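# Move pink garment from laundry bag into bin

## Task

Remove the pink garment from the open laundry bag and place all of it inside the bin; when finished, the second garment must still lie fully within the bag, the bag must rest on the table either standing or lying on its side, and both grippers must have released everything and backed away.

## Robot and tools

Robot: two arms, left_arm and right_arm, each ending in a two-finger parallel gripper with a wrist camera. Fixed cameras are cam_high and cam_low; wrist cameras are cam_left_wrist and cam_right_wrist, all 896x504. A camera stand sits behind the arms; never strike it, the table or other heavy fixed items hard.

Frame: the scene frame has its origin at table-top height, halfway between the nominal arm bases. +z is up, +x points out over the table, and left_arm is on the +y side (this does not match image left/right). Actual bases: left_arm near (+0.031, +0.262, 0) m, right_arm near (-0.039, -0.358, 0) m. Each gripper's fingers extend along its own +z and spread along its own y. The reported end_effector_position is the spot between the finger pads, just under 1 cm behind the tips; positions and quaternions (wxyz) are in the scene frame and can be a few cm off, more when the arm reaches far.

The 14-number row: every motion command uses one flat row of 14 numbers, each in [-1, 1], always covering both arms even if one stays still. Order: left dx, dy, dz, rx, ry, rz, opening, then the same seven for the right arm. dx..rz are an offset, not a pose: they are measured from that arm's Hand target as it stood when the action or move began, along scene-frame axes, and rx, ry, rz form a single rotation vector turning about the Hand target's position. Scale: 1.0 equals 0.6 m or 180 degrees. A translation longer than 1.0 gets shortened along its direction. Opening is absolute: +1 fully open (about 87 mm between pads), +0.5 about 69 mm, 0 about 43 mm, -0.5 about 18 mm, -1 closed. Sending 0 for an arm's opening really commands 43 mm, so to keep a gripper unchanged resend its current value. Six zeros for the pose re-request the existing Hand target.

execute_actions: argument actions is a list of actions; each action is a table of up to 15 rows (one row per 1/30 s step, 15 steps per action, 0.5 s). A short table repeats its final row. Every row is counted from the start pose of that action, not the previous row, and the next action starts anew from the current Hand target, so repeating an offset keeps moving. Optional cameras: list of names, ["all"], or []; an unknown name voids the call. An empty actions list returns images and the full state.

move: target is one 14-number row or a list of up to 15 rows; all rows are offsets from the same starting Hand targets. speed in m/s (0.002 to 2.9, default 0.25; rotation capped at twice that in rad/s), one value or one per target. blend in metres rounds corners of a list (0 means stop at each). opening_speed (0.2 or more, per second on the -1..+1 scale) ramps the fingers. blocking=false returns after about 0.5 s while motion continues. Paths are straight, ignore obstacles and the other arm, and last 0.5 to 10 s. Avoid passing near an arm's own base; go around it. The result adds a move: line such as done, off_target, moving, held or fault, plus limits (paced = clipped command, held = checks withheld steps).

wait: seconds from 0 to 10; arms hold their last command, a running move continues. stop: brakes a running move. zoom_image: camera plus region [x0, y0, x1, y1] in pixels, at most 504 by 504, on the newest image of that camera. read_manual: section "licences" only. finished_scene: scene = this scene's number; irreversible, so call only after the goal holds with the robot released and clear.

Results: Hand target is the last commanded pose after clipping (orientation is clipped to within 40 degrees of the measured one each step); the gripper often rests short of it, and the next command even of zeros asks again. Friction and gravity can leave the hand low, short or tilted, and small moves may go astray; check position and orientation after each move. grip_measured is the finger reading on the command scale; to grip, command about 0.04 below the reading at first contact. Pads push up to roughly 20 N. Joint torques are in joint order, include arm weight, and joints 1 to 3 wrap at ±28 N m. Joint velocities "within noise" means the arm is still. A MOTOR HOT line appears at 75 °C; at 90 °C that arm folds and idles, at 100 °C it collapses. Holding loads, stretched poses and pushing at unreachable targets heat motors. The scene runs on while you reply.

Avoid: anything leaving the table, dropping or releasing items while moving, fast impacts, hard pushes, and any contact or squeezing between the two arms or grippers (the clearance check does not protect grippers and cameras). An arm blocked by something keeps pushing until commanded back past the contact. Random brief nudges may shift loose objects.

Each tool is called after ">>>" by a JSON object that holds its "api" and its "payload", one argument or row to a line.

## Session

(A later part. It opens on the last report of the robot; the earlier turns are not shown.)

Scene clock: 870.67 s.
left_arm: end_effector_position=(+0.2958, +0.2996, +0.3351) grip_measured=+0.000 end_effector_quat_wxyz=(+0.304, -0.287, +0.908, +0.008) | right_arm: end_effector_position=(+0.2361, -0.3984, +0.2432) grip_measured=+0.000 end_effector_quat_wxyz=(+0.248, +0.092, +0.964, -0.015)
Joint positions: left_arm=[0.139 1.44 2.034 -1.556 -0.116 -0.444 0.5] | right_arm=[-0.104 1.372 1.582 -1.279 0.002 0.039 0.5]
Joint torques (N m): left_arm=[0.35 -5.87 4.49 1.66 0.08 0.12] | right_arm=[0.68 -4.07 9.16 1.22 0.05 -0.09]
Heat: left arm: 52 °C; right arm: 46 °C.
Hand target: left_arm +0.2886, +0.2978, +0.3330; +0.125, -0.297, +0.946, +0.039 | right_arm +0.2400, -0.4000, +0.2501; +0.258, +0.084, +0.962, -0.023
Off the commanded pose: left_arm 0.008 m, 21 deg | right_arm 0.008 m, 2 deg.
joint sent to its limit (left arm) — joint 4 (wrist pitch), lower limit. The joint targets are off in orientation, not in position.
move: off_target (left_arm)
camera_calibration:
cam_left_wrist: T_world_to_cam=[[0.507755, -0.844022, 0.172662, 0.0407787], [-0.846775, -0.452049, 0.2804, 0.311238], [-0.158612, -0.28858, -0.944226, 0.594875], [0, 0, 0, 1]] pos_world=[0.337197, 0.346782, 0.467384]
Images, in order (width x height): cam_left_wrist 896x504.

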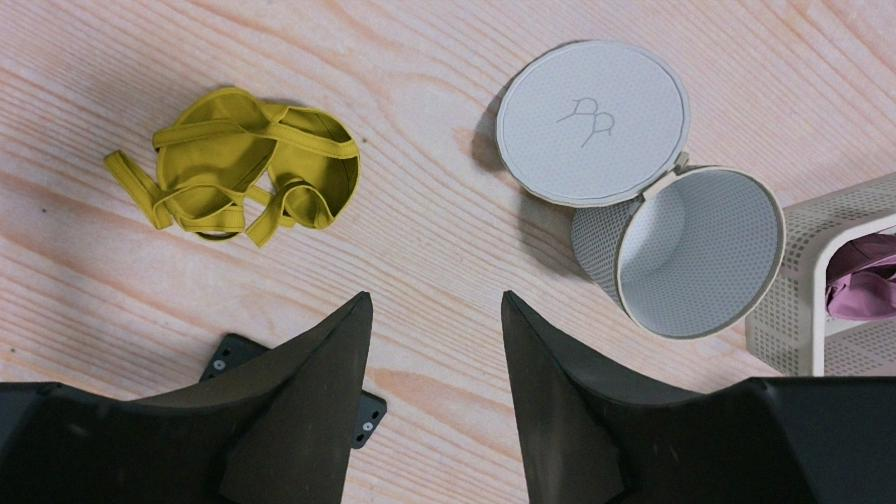

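>>> {"api": "move", "payload": {
  "target": [-0.0168,0.177,-0.3883,-0.0148,0.0237,-0.027,0.1, 0,0,0,0,0,0,0],
  "speed": 0.3,
  "cameras": ["cam_left_wrist"]
}}

Scene clock: 890.77 s.
left_arm: end_effector_position=(+0.2781, +0.4038, +0.1029) grip_measured=+0.100 end_effector_quat_wxyz=(+0.083, -0.263, +0.961, +0.027) | right_arm: end_effector_position=(+0.2361, -0.3984, +0.2432) grip_measured=+0.000 end_effector_quat_wxyz=(+0.248, +0.092, +0.964, -0.015)
Joint positions: left_arm=[0.524 1.612 1.287 -1.07 -0.012 -0.017 0.55] | right_arm=[-0.104 1.372 1.582 -1.279 0.002 0.039 0.5]
Joint torques (N m): left_arm=[0.39 -7.86 6.56 1.05 0.14 0.09] | right_arm=[0.66 -4.05 9.16 1.22 0.05 -0.09]
Motor temperatures (°C): left_arm=[22 44 37 41 24 23 24] | right_arm=[22 32 46 44 25 26 23]
Heat: left arm: 44 °C; right arm: 46 °C.
Hand target: left_arm +0.2785, +0.4040, +0.1000; +0.084, -0.258, +0.962, +0.023 | right_arm +0.2400, -0.4000, +0.2501; +0.258, +0.084, +0.962, -0.023
Off the commanded pose: left_arm 0.003 m, 1 deg | right_arm 0.008 m, 2 deg.
move: done
camera_calibration:
cam_left_wrist: T_world_to_cam=[[0.498698, -0.866697, 0.0116934, 0.206092], [-0.657811, -0.369651, 0.656234, 0.283945], [-0.564433, -0.334954, -0.754467, 0.514991], [0, 0, 0, 1]] pos_world=[0.374683, 0.456079, 0.199799]
Images, in order (width x height): cam_left_wrist 896x504.

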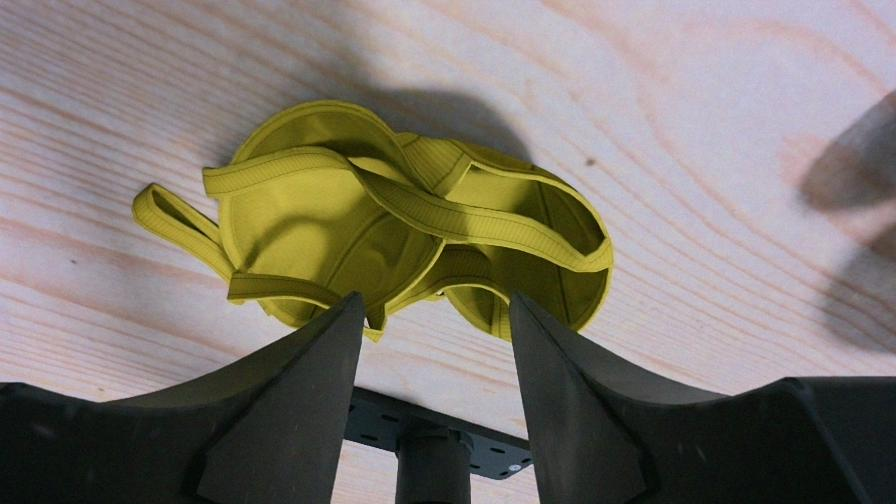

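>>> {"api": "move", "payload": {
  "target": [
    [-0.01,-0.0058,-0.122,0,0,0,0.1, 0,0,0,0,0,0,0],
    [-0.01,-0.0058,-0.122,0,0,0,-1, 0,0,0,0,0,0,0]
  ],
  "speed": 0.12,
  "opening_speed": 1.5,
  "cameras": ["cam_left_wrist"]
}}

Scene clock: 898.23 s.
left_arm: end_effector_position=(+0.2747, +0.4019, +0.0328) grip_measured=-0.947 end_effector_quat_wxyz=(+0.090, -0.262, +0.960, +0.029) | right_arm: end_effector_position=(+0.2361, -0.3984, +0.2432) grip_measured=+0.000 end_effector_quat_wxyz=(+0.248, +0.092, +0.964, -0.015)
Joint positions: left_arm=[0.524 1.645 1.035 -0.772 -0.012 -0.016 0.027] | right_arm=[-0.104 1.372 1.582 -1.279 0.002 0.039 0.5]
Joint torques (N m): left_arm=[0.39 -6.99 5.89 1.09 0.14 0.12] | right_arm=[0.68 -4.05 9.16 1.22 0.05 -0.09]
Heat: left arm: 43 °C; right arm: 46 °C.
Hand target: left_arm +0.2725, +0.4005, +0.0268; +0.084, -0.258, +0.962, +0.023 | right_arm +0.2400, -0.4000, +0.2501; +0.258, +0.084, +0.962, -0.023
Off the commanded pose: left_arm 0.007 m, 1 deg | right_arm 0.008 m, 2 deg.
move: done
camera_calibration:
cam_left_wrist: T_world_to_cam=[[0.497604, -0.867328, 0.0115416, 0.207458], [-0.665936, -0.373468, 0.645795, 0.331209], [-0.555805, -0.329036, -0.763424, 0.455069], [0, 0, 0, 1]] pos_world=[0.370262, 0.453364, 0.131123]
Images, in order (width x height): cam_left_wrist 896x504.

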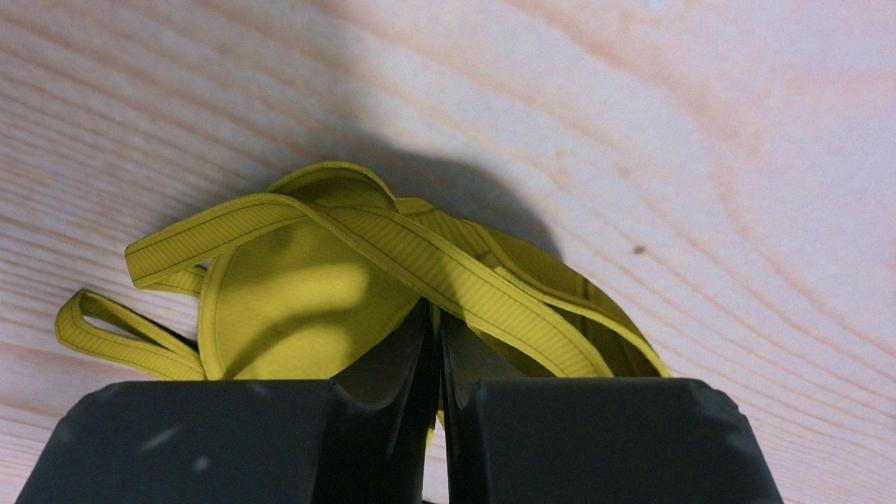

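>>> {"api": "move", "payload": {
  "target": [0,-0.02,0.42,0,0,0,-1, 0,0,0,0,0,0,0],
  "speed": 0.15,
  "cameras": ["cam_left_wrist","cam_low","cam_high"]
}}

Scene clock: 902.07 s.
left_arm: end_effector_position=(+0.2741, +0.3924, +0.2735) grip_measured=-0.947 end_effector_quat_wxyz=(+0.182, -0.251, +0.950, +0.049) | right_arm: end_effector_position=(+0.2361, -0.3984, +0.2432) grip_measured=+0.000 end_effector_quat_wxyz=(+0.248, +0.092, +0.964, -0.015)
Joint positions: left_arm=[0.497 1.55 1.915 -1.557 -0.012 -0.025 0.027] | right_arm=[-0.104 1.372 1.582 -1.279 0.002 0.039 0.5]
Joint torques (N m): left_arm=[-0.53 -7.12 7.94 1.25 0.06 -0.15] | right_arm=[0.66 -4.05 9.16 1.22 0.05 -0.09]
Heat: left arm: 42 °C; right arm: 46 °C.
Hand target: left_arm +0.2724, +0.3886, +0.2788; +0.084, -0.258, +0.962, +0.023 | right_arm +0.2400, -0.4000, +0.2501; +0.258, +0.084, +0.962, -0.023
Off the commanded pose: left_arm 0.007 m, 12 deg | right_arm 0.008 m, 2 deg.
joint sent to its limit (left arm) — joint 4 (wrist pitch), lower limit. The joint targets are off in orientation, not in position.
move: off_target (left_arm)
camera_calibration:
cam_left_wrist: T_world_to_cam=[[0.479354, -0.87748, 0.0157447, 0.204606], [-0.768411, -0.410969, 0.49056, 0.256932], [-0.423986, -0.24725, -0.871265, 0.596693], [0, 0, 0, 1]] pos_world=[0.35234, 0.432661, 0.390616]
Images, in order (width x height): cam_high 896x504, cam_low 896x504, cam_left_wrist 896x504.

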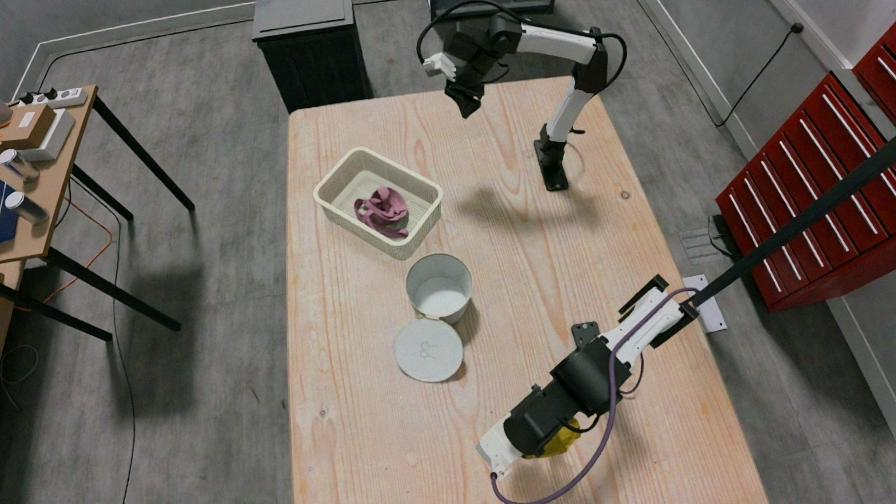

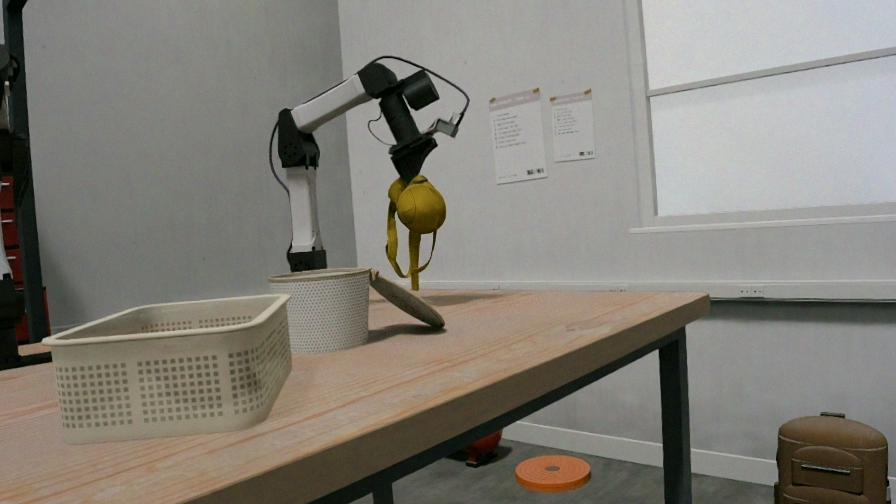

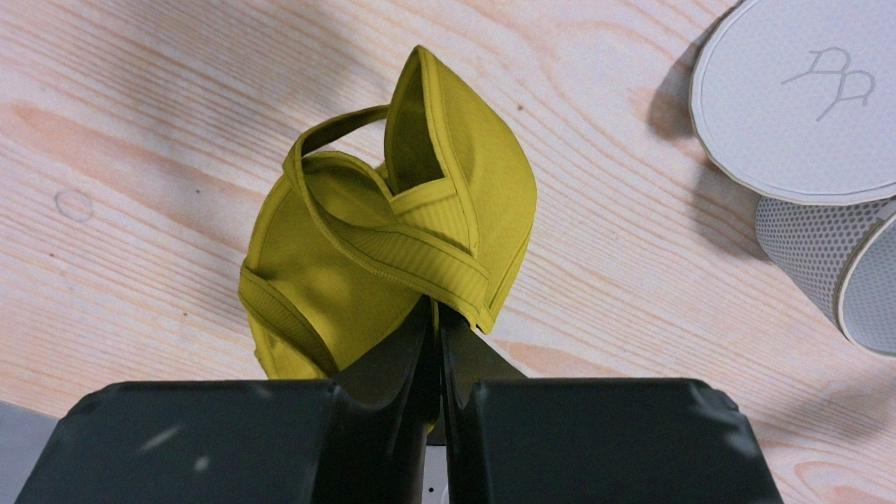

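>>> {"api": "move", "payload": {
  "target": [
    [0.04,-0.09,0.2187,-0.0015,-0.16,-0.156,-1, 0,0,0,0,0,0,0],
    [0.1943,-0.576,0.2187,-0.003,-0.3194,-0.3118,-1, 0,0,0,0,0,0,0]
  ],
  "speed": 0.2,
  "blend": 0.04,
  "cameras": ["cam_left_wrist","cam_low","cam_high"]
}}

Scene clock: 923.80 s.
left_arm: end_effector_position=(+0.3825, +0.0450, +0.4163) grip_measured=-0.947 end_effector_quat_wxyz=(+0.519, +0.223, +0.811, -0.152) | right_arm: end_effector_position=(+0.2361, -0.3984, +0.2432) grip_measured=+0.000 end_effector_quat_wxyz=(+0.248, +0.092, +0.964, -0.015)
Joint positions: left_arm=[-0.543 1.598 2.155 -0.986 0.003 -0.016 0.027] | right_arm=[-0.104 1.372 1.582 -1.279 0.002 0.039 0.5]
Joint torques (N m): left_arm=[-0.28 -5.98 5.31 2.7 -0.12 0.1] | right_arm=[0.68 -4.05 9.16 1.22 0.05 -0.09]
Heat: left arm: 40 °C; right arm: 46 °C.
Hand target: left_arm +0.3889, +0.0430, +0.4101; +0.517, +0.225, +0.813, -0.144 | right_arm +0.2400, -0.4000, +0.2501; +0.258, +0.084, +0.962, -0.023
Off the commanded pose: left_arm 0.009 m, 1 deg | right_arm 0.008 m, 2 deg.
move: done
camera_calibration:
cam_left_wrist: T_world_to_cam=[[-0.539806, -0.841617, 0.0170341, 0.233239], [-0.817656, 0.519413, -0.248291, 0.411974], [0.200118, -0.147957, -0.968536, 0.4784], [0, 0, 0, 1]] pos_world=[0.36702, 0.0530954, 0.561663]
Images, in order (width x height): cam_high 896x504, cam_low 896x504, cam_left_wrist 896x504.

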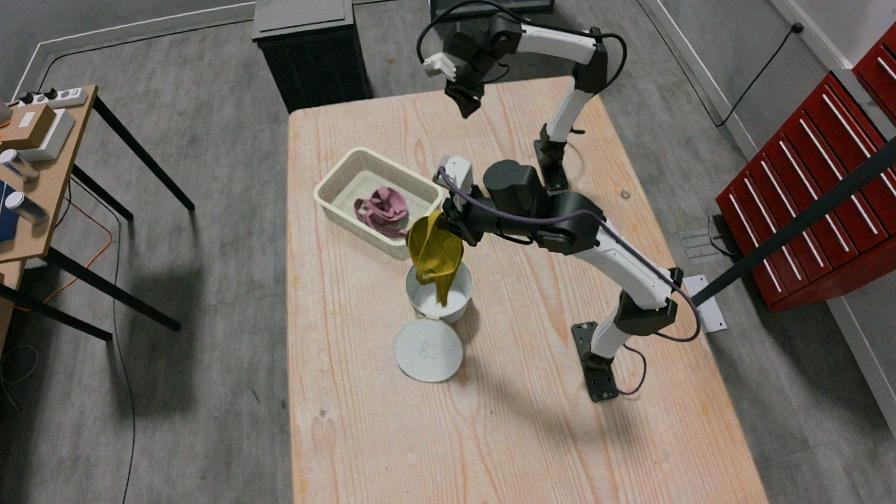

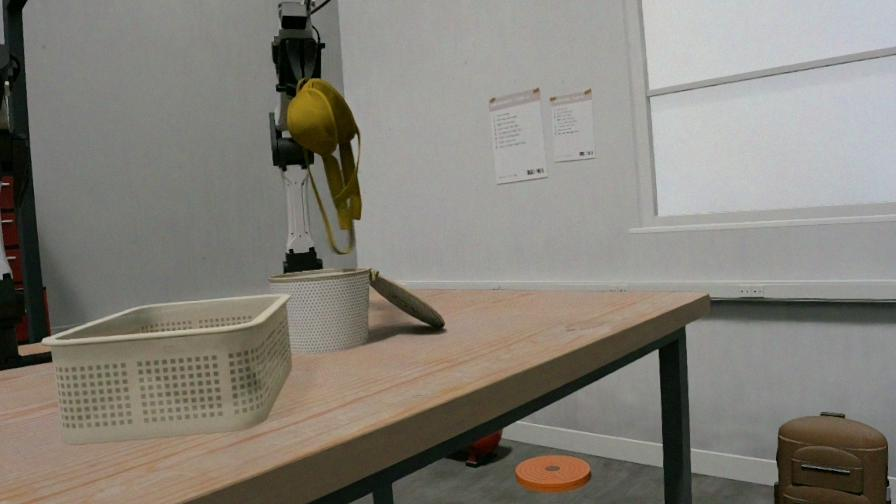

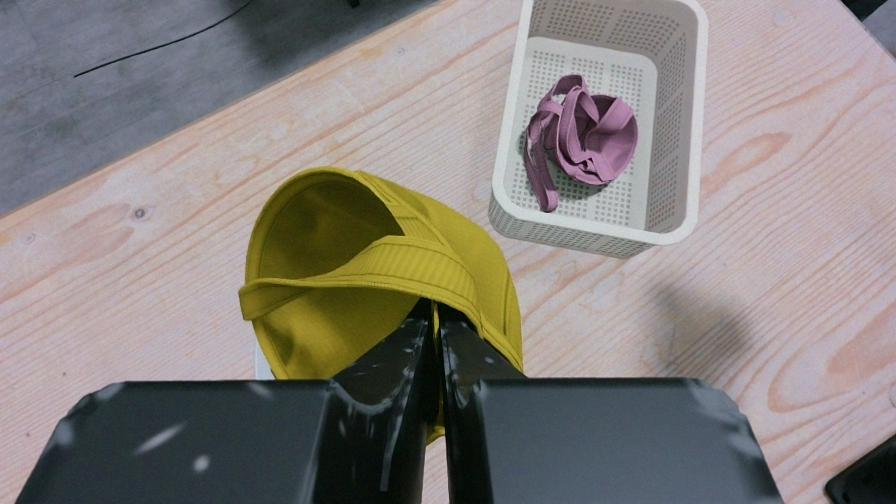

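>>> {"api": "move", "payload": {
  "target": [
    [-0.0015,0,-0.25,0.0715,0.119,0,-1, 0,0,0,0,0,0,0],
    [-0.003,0,-0.4585,0.1288,0.2143,0,-1, 0,0,0,0,0,0,0]
  ],
  "speed": 0.15,
  "blend": 0.03,
  "cameras": ["cam_left_wrist","cam_low","cam_high"]
}}

Scene clock: 935.83 s.
left_arm: end_effector_position=(+0.3921, +0.0391, +0.1448) grip_measured=-0.947 end_effector_quat_wxyz=(+0.185, +0.259, +0.946, -0.055) | right_arm: end_effector_position=(+0.2361, -0.3984, +0.2432) grip_measured=+0.000 end_effector_quat_wxyz=(+0.248, +0.092, +0.964, -0.015)
Joint positions: left_arm=[-0.543 1.951 1.842 -1.072 0.003 -0.016 0.027] | right_arm=[-0.104 1.372 1.582 -1.279 0.002 0.039 0.5]
Joint torques (N m): left_arm=[-0.14 -10.91 6.38 1.25 -0.03 0.05] | right_arm=[0.68 -4.07 9.17 1.22 0.05 -0.09]
Motor temperatures (°C): left_arm=[22 38 36 43 24 23 25] | right_arm=[22 32 46 43 25 26 23]
Heat: left arm: 43 °C; right arm: 46 °C.
Hand target: left_arm +0.3871, +0.0429, +0.1348; +0.167, +0.263, +0.949, -0.047 | right_arm +0.2400, -0.4000, +0.2501; +0.258, +0.084, +0.962, -0.023
Off the commanded pose: left_arm 0.012 m, 2 deg | right_arm 0.008 m, 2 deg.
move: off_target (left_arm)
camera_calibration:
cam_left_wrist: T_world_to_cam=[[-0.525337, -0.850499, 0.0259369, 0.231458], [-0.739162, 0.471242, 0.481217, 0.221092], [-0.421497, 0.23363, -0.876218, 0.428124], [0, 0, 0, 1]] pos_world=[0.465469, -0.00735543, 0.262734]
Images, in order (width x height): cam_high 896x504, cam_low 896x504, cam_left_wrist 896x504.

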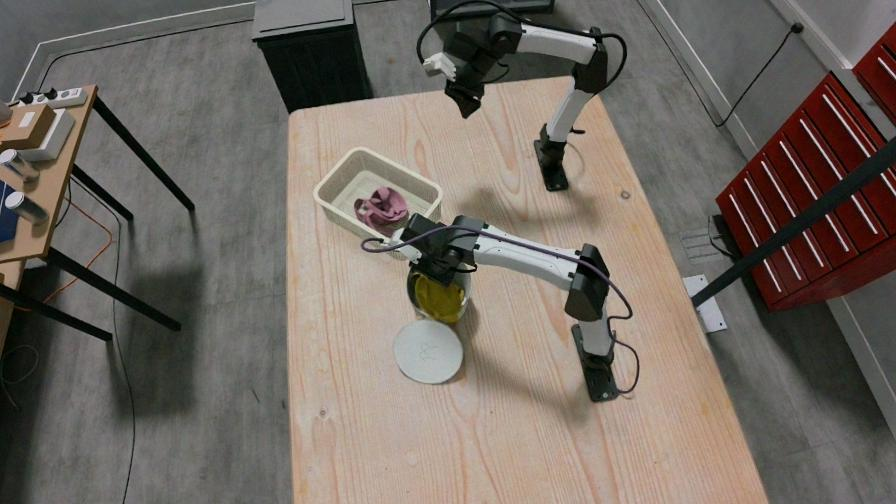

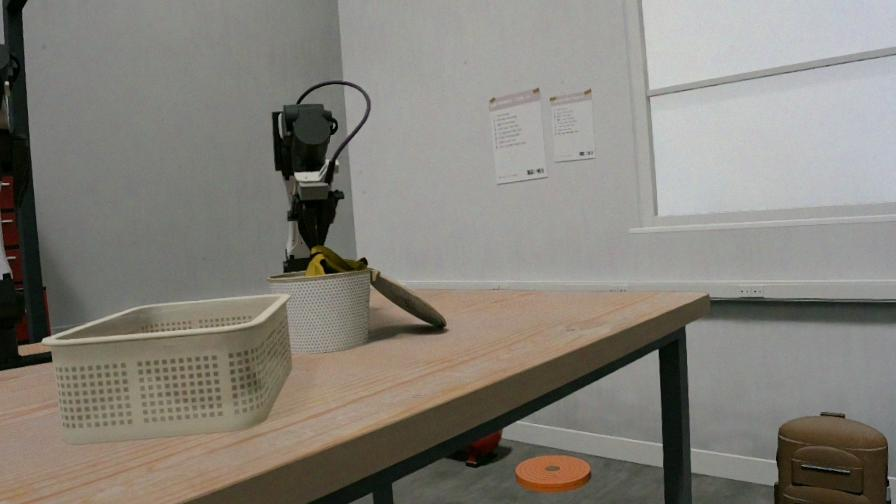

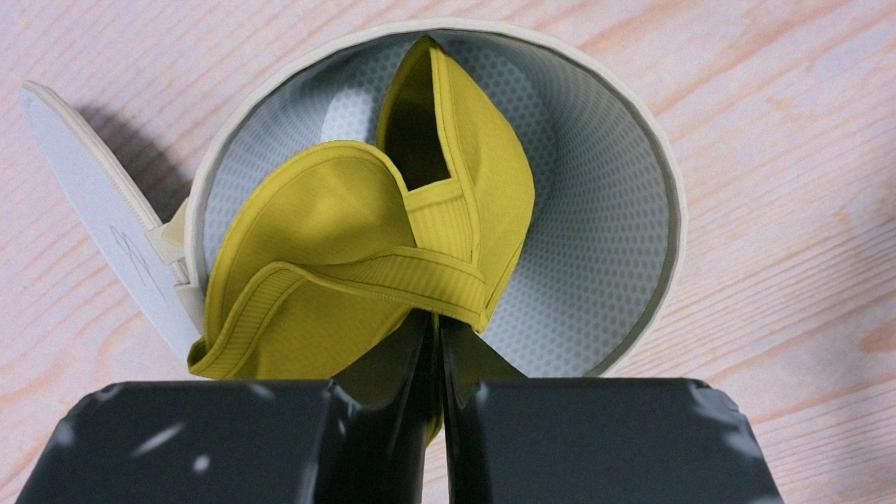

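>>> {"api": "move", "payload": {
  "target": [-0.0102,-0.0182,-0.0747,0.0229,0.0381,0,-1, 0,0,0,0,0,0,0],
  "speed": 0.12,
  "cameras": ["cam_left_wrist","cam_low"]
}}

Scene clock: 949.93 s.
left_arm: end_effector_position=(+0.3799, +0.0327, +0.0898) grip_measured=-0.947 end_effector_quat_wxyz=(+0.103, +0.271, +0.957, -0.034) | right_arm: end_effector_position=(+0.2361, -0.3984, +0.2432) grip_measured=+0.000 end_effector_quat_wxyz=(+0.248, +0.092, +0.964, -0.015)
Joint positions: left_arm=[-0.57 2.094 1.855 -1.114 0.003 -0.027 0.027] | right_arm=[-0.104 1.372 1.582 -1.279 0.002 0.039 0.5]
Joint torques (N m): left_arm=[-0.32 -11.81 9.7 0.84 -0.09 -0.16] | right_arm=[0.66 -4.05 9.17 1.22 0.05 -0.09]
Heat: left arm: 42 °C; right arm: 46 °C.
Hand target: left_arm +0.3810, +0.0320, +0.0901; +0.100, +0.266, +0.958, -0.028 | right_arm +0.2400, -0.4000, +0.2501; +0.258, +0.084, +0.962, -0.023
Off the commanded pose: left_arm 0.001 m, 1 deg | right_arm 0.008 m, 2 deg.
move: done
camera_calibration:
cam_left_wrist: T_world_to_cam=[[-0.53628, -0.843567, 0.0282516, 0.224764], [-0.650108, 0.434177, 0.623579, 0.196098], [-0.538296, 0.316046, -0.78125, 0.409484], [0, 0, 0, 1]] pos_world=[0.468445, -0.0249539, 0.191277]
Images, in order (width x height): cam_low 896x504, cam_left_wrist 896x504.

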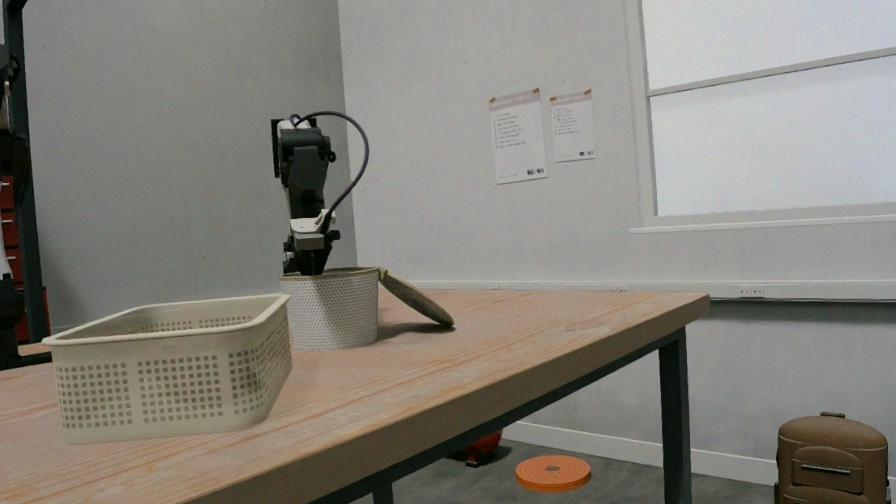

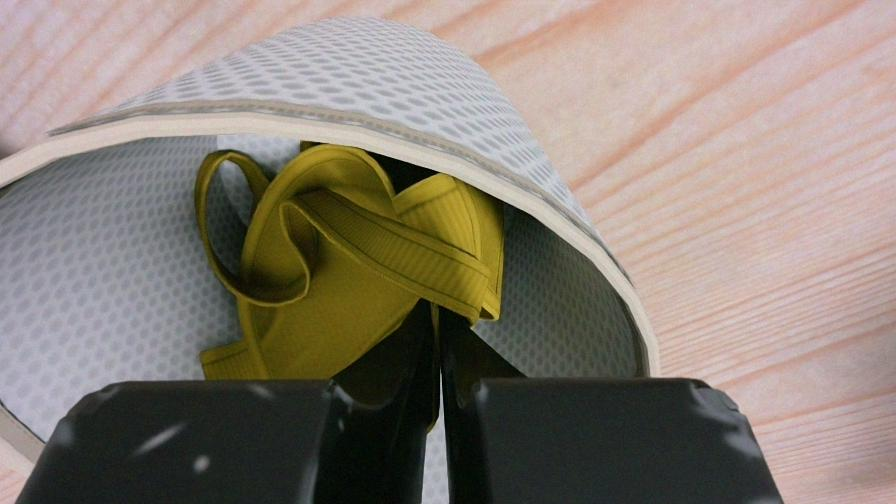

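>>> {"api": "move", "payload": {
  "target": [
    [0,0,0,0,0,0,-0.1, 0,0,0,0,0,0,0],
    [0.0,0.0,0.06,0,0,0,-0.1, 0,0,0,0,0,0,0]
  ],
  "speed": 0.12,
  "opening_speed": 1.2,
  "cameras": ["cam_left_wrist"]
}}

Scene clock: 955.50 s.
left_arm: end_effector_position=(+0.3808, +0.0320, +0.1296) grip_measured=-0.100 end_effector_quat_wxyz=(+0.108, +0.271, +0.956, -0.035) | right_arm: end_effector_position=(+0.2361, -0.3984, +0.2432) grip_measured=+0.000 end_effector_quat_wxyz=(+0.248, +0.092, +0.964, -0.015)
Joint positions: left_arm=[-0.57 2.101 2.024 -1.265 0.003 -0.027 0.45] | right_arm=[-0.104 1.372 1.582 -1.279 0.002 0.039 0.5]
Joint torques (N m): left_arm=[-0.31 -11.08 9.28 0.84 -0.09 -0.15] | right_arm=[0.68 -4.05 9.17 1.22 0.05 -0.09]
Heat: left arm: 41 °C; right arm: 46 °C.
Hand target: left_arm +0.3810, +0.0320, +0.1261; +0.100, +0.266, +0.958, -0.028 | right_arm +0.2400, -0.4000, +0.2501; +0.258, +0.084, +0.962, -0.023
Off the commanded pose: left_arm 0.004 m, 1 deg | right_arm 0.008 m, 2 deg.
move: done
camera_calibration:
cam_left_wrist: T_world_to_cam=[[-0.536515, -0.843413, 0.0283958, 0.223688], [-0.655861, 0.43791, 0.614883, 0.175373], [-0.531035, 0.31127, -0.788107, 0.43951], [0, 0, 0, 1]] pos_world=[0.468428, -0.0249424, 0.232195]
Images, in order (width x height): cam_left_wrist 896x504.

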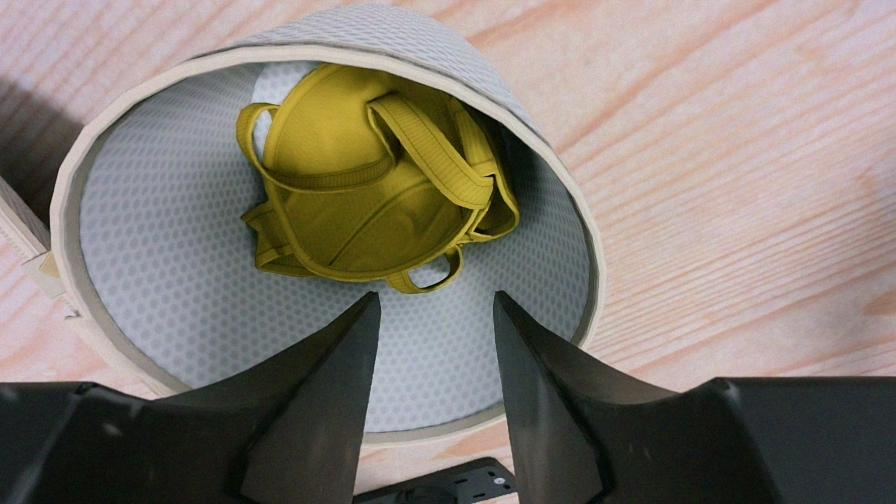

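>>> {"api": "move", "payload": {
  "target": [
    [0,0,0.15,0,0,0,-0.1, 0,0,0,0,0,0,0],
    [-0.14,0.2,0.35,-0.07,-0.117,0,-0.1, 0,0,0,0,0,0,0]
  ],
  "speed": 0.25,
  "blend": 0.05,
  "cameras": ["all"]
}}

>>> {"api": "zoom_image", "payload": {
  "camera": "cam_high",
  "region": [300, 130, 500, 400]
}}

Scene clock: 960.47 s.
left_arm: end_effector_position=(+0.2949, +0.1529, +0.3411) grip_measured=-0.100 end_effector_quat_wxyz=(+0.309, +0.248, +0.914, -0.081) | right_arm: end_effector_position=(+0.2361, -0.3984, +0.2432) grip_measured=+0.000 end_effector_quat_wxyz=(+0.248, +0.092, +0.964, -0.015)
Joint positions: left_arm=[-0.343 1.497 2.1 -1.53 0.102 0.145 0.45] | right_arm=[-0.104 1.372 1.582 -1.279 0.002 0.039 0.5]
Joint torques (N m): left_arm=[0.5 -4.64 4.55 1.98 0.24 0.17] | right_arm=[0.68 -4.07 9.16 1.22 0.05 -0.09]
Heat: left arm: 41 °C; right arm: 46 °C.
Hand target: left_arm +0.2969, +0.1519, +0.3361; +0.302, +0.254, +0.915, -0.084 | right_arm +0.2400, -0.4000, +0.2501; +0.258, +0.084, +0.962, -0.023
Off the commanded pose: left_arm 0.006 m, 1 deg | right_arm 0.008 m, 2 deg.
move: done; blend cut to 0.045 m at target 1
camera_calibration:
cam_left_wrist: T_world_to_cam=[[-0.521288, -0.853359, 0.00601545, 0.278132], [-0.828103, 0.507538, 0.238014, 0.104646], [-0.206165, 0.119093, -0.971243, 0.519003], [0, 0, 0, 1]] pos_world=[0.338645, 0.122425, 0.477498]
cam_right_wrist: T_world_to_cam=[[-0.18482, -0.982217, -0.0330473, -0.335914], [-0.924178, 0.162265, 0.345781, 0.220731], [-0.334269, 0.0944488, -0.937733, 0.488419], [0, 0, 0, 1]] pos_world=[0.305174, -0.411887, 0.370582]

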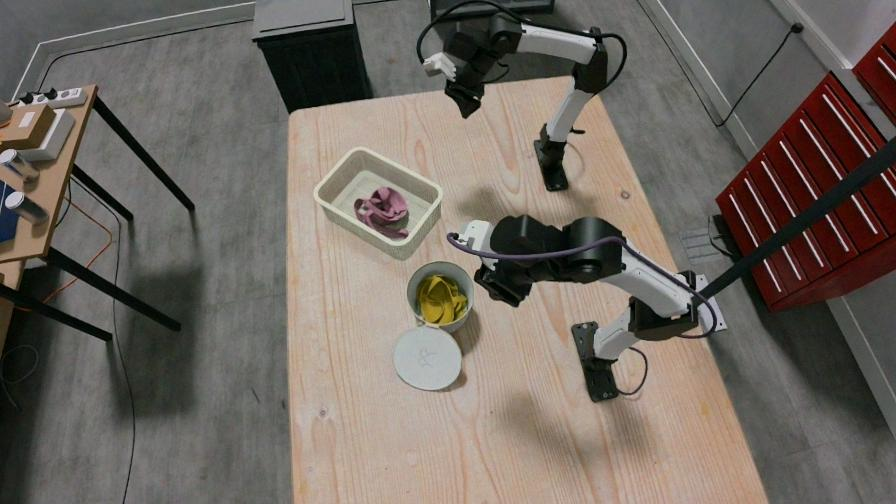

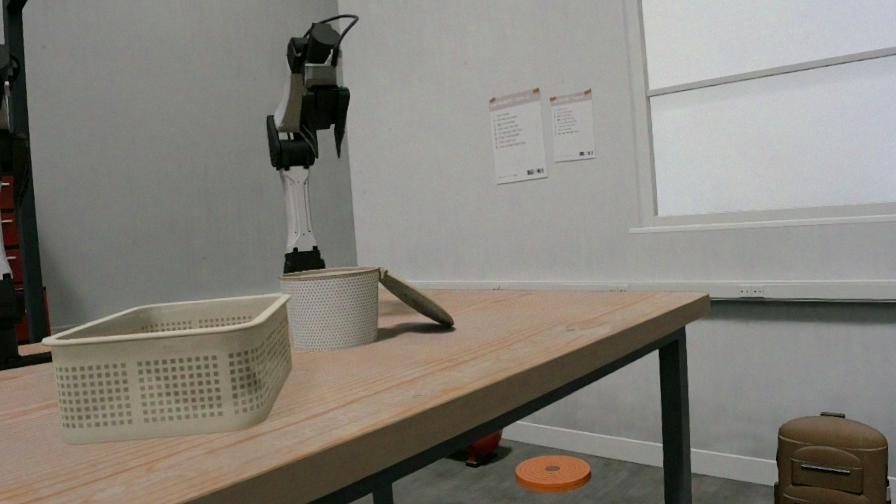

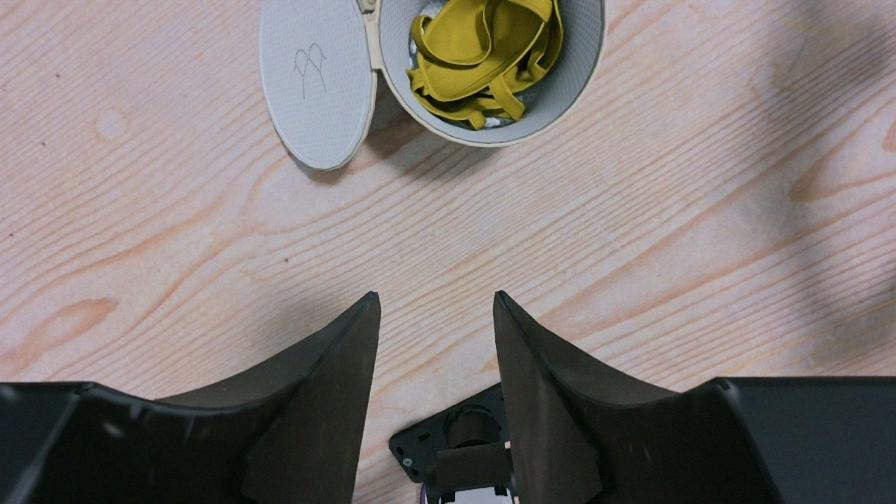

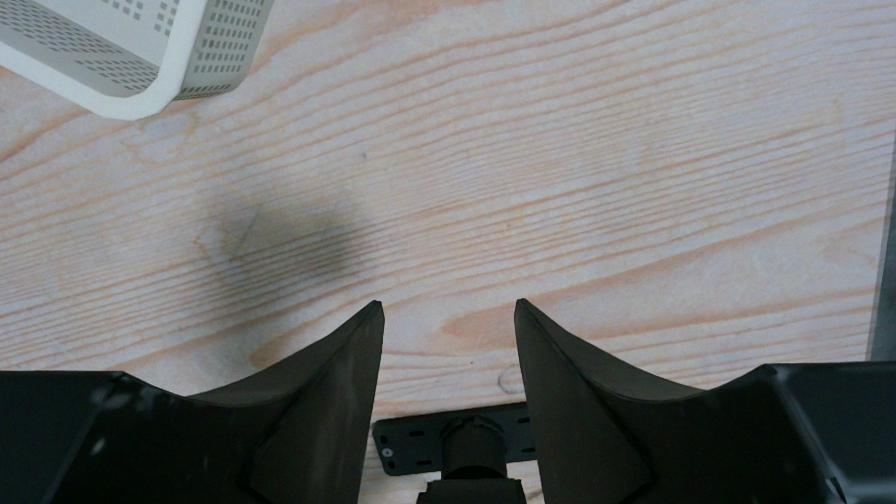

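Scaled by 1.867 from the camera's 896x504 image, which has a finer 1280x720 frame.

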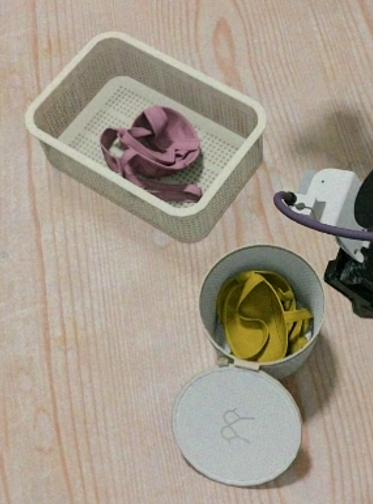

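>>> {"api": "finished_scene", "payload": {
  "scene": 1
}}

The scene is finished: the task was done.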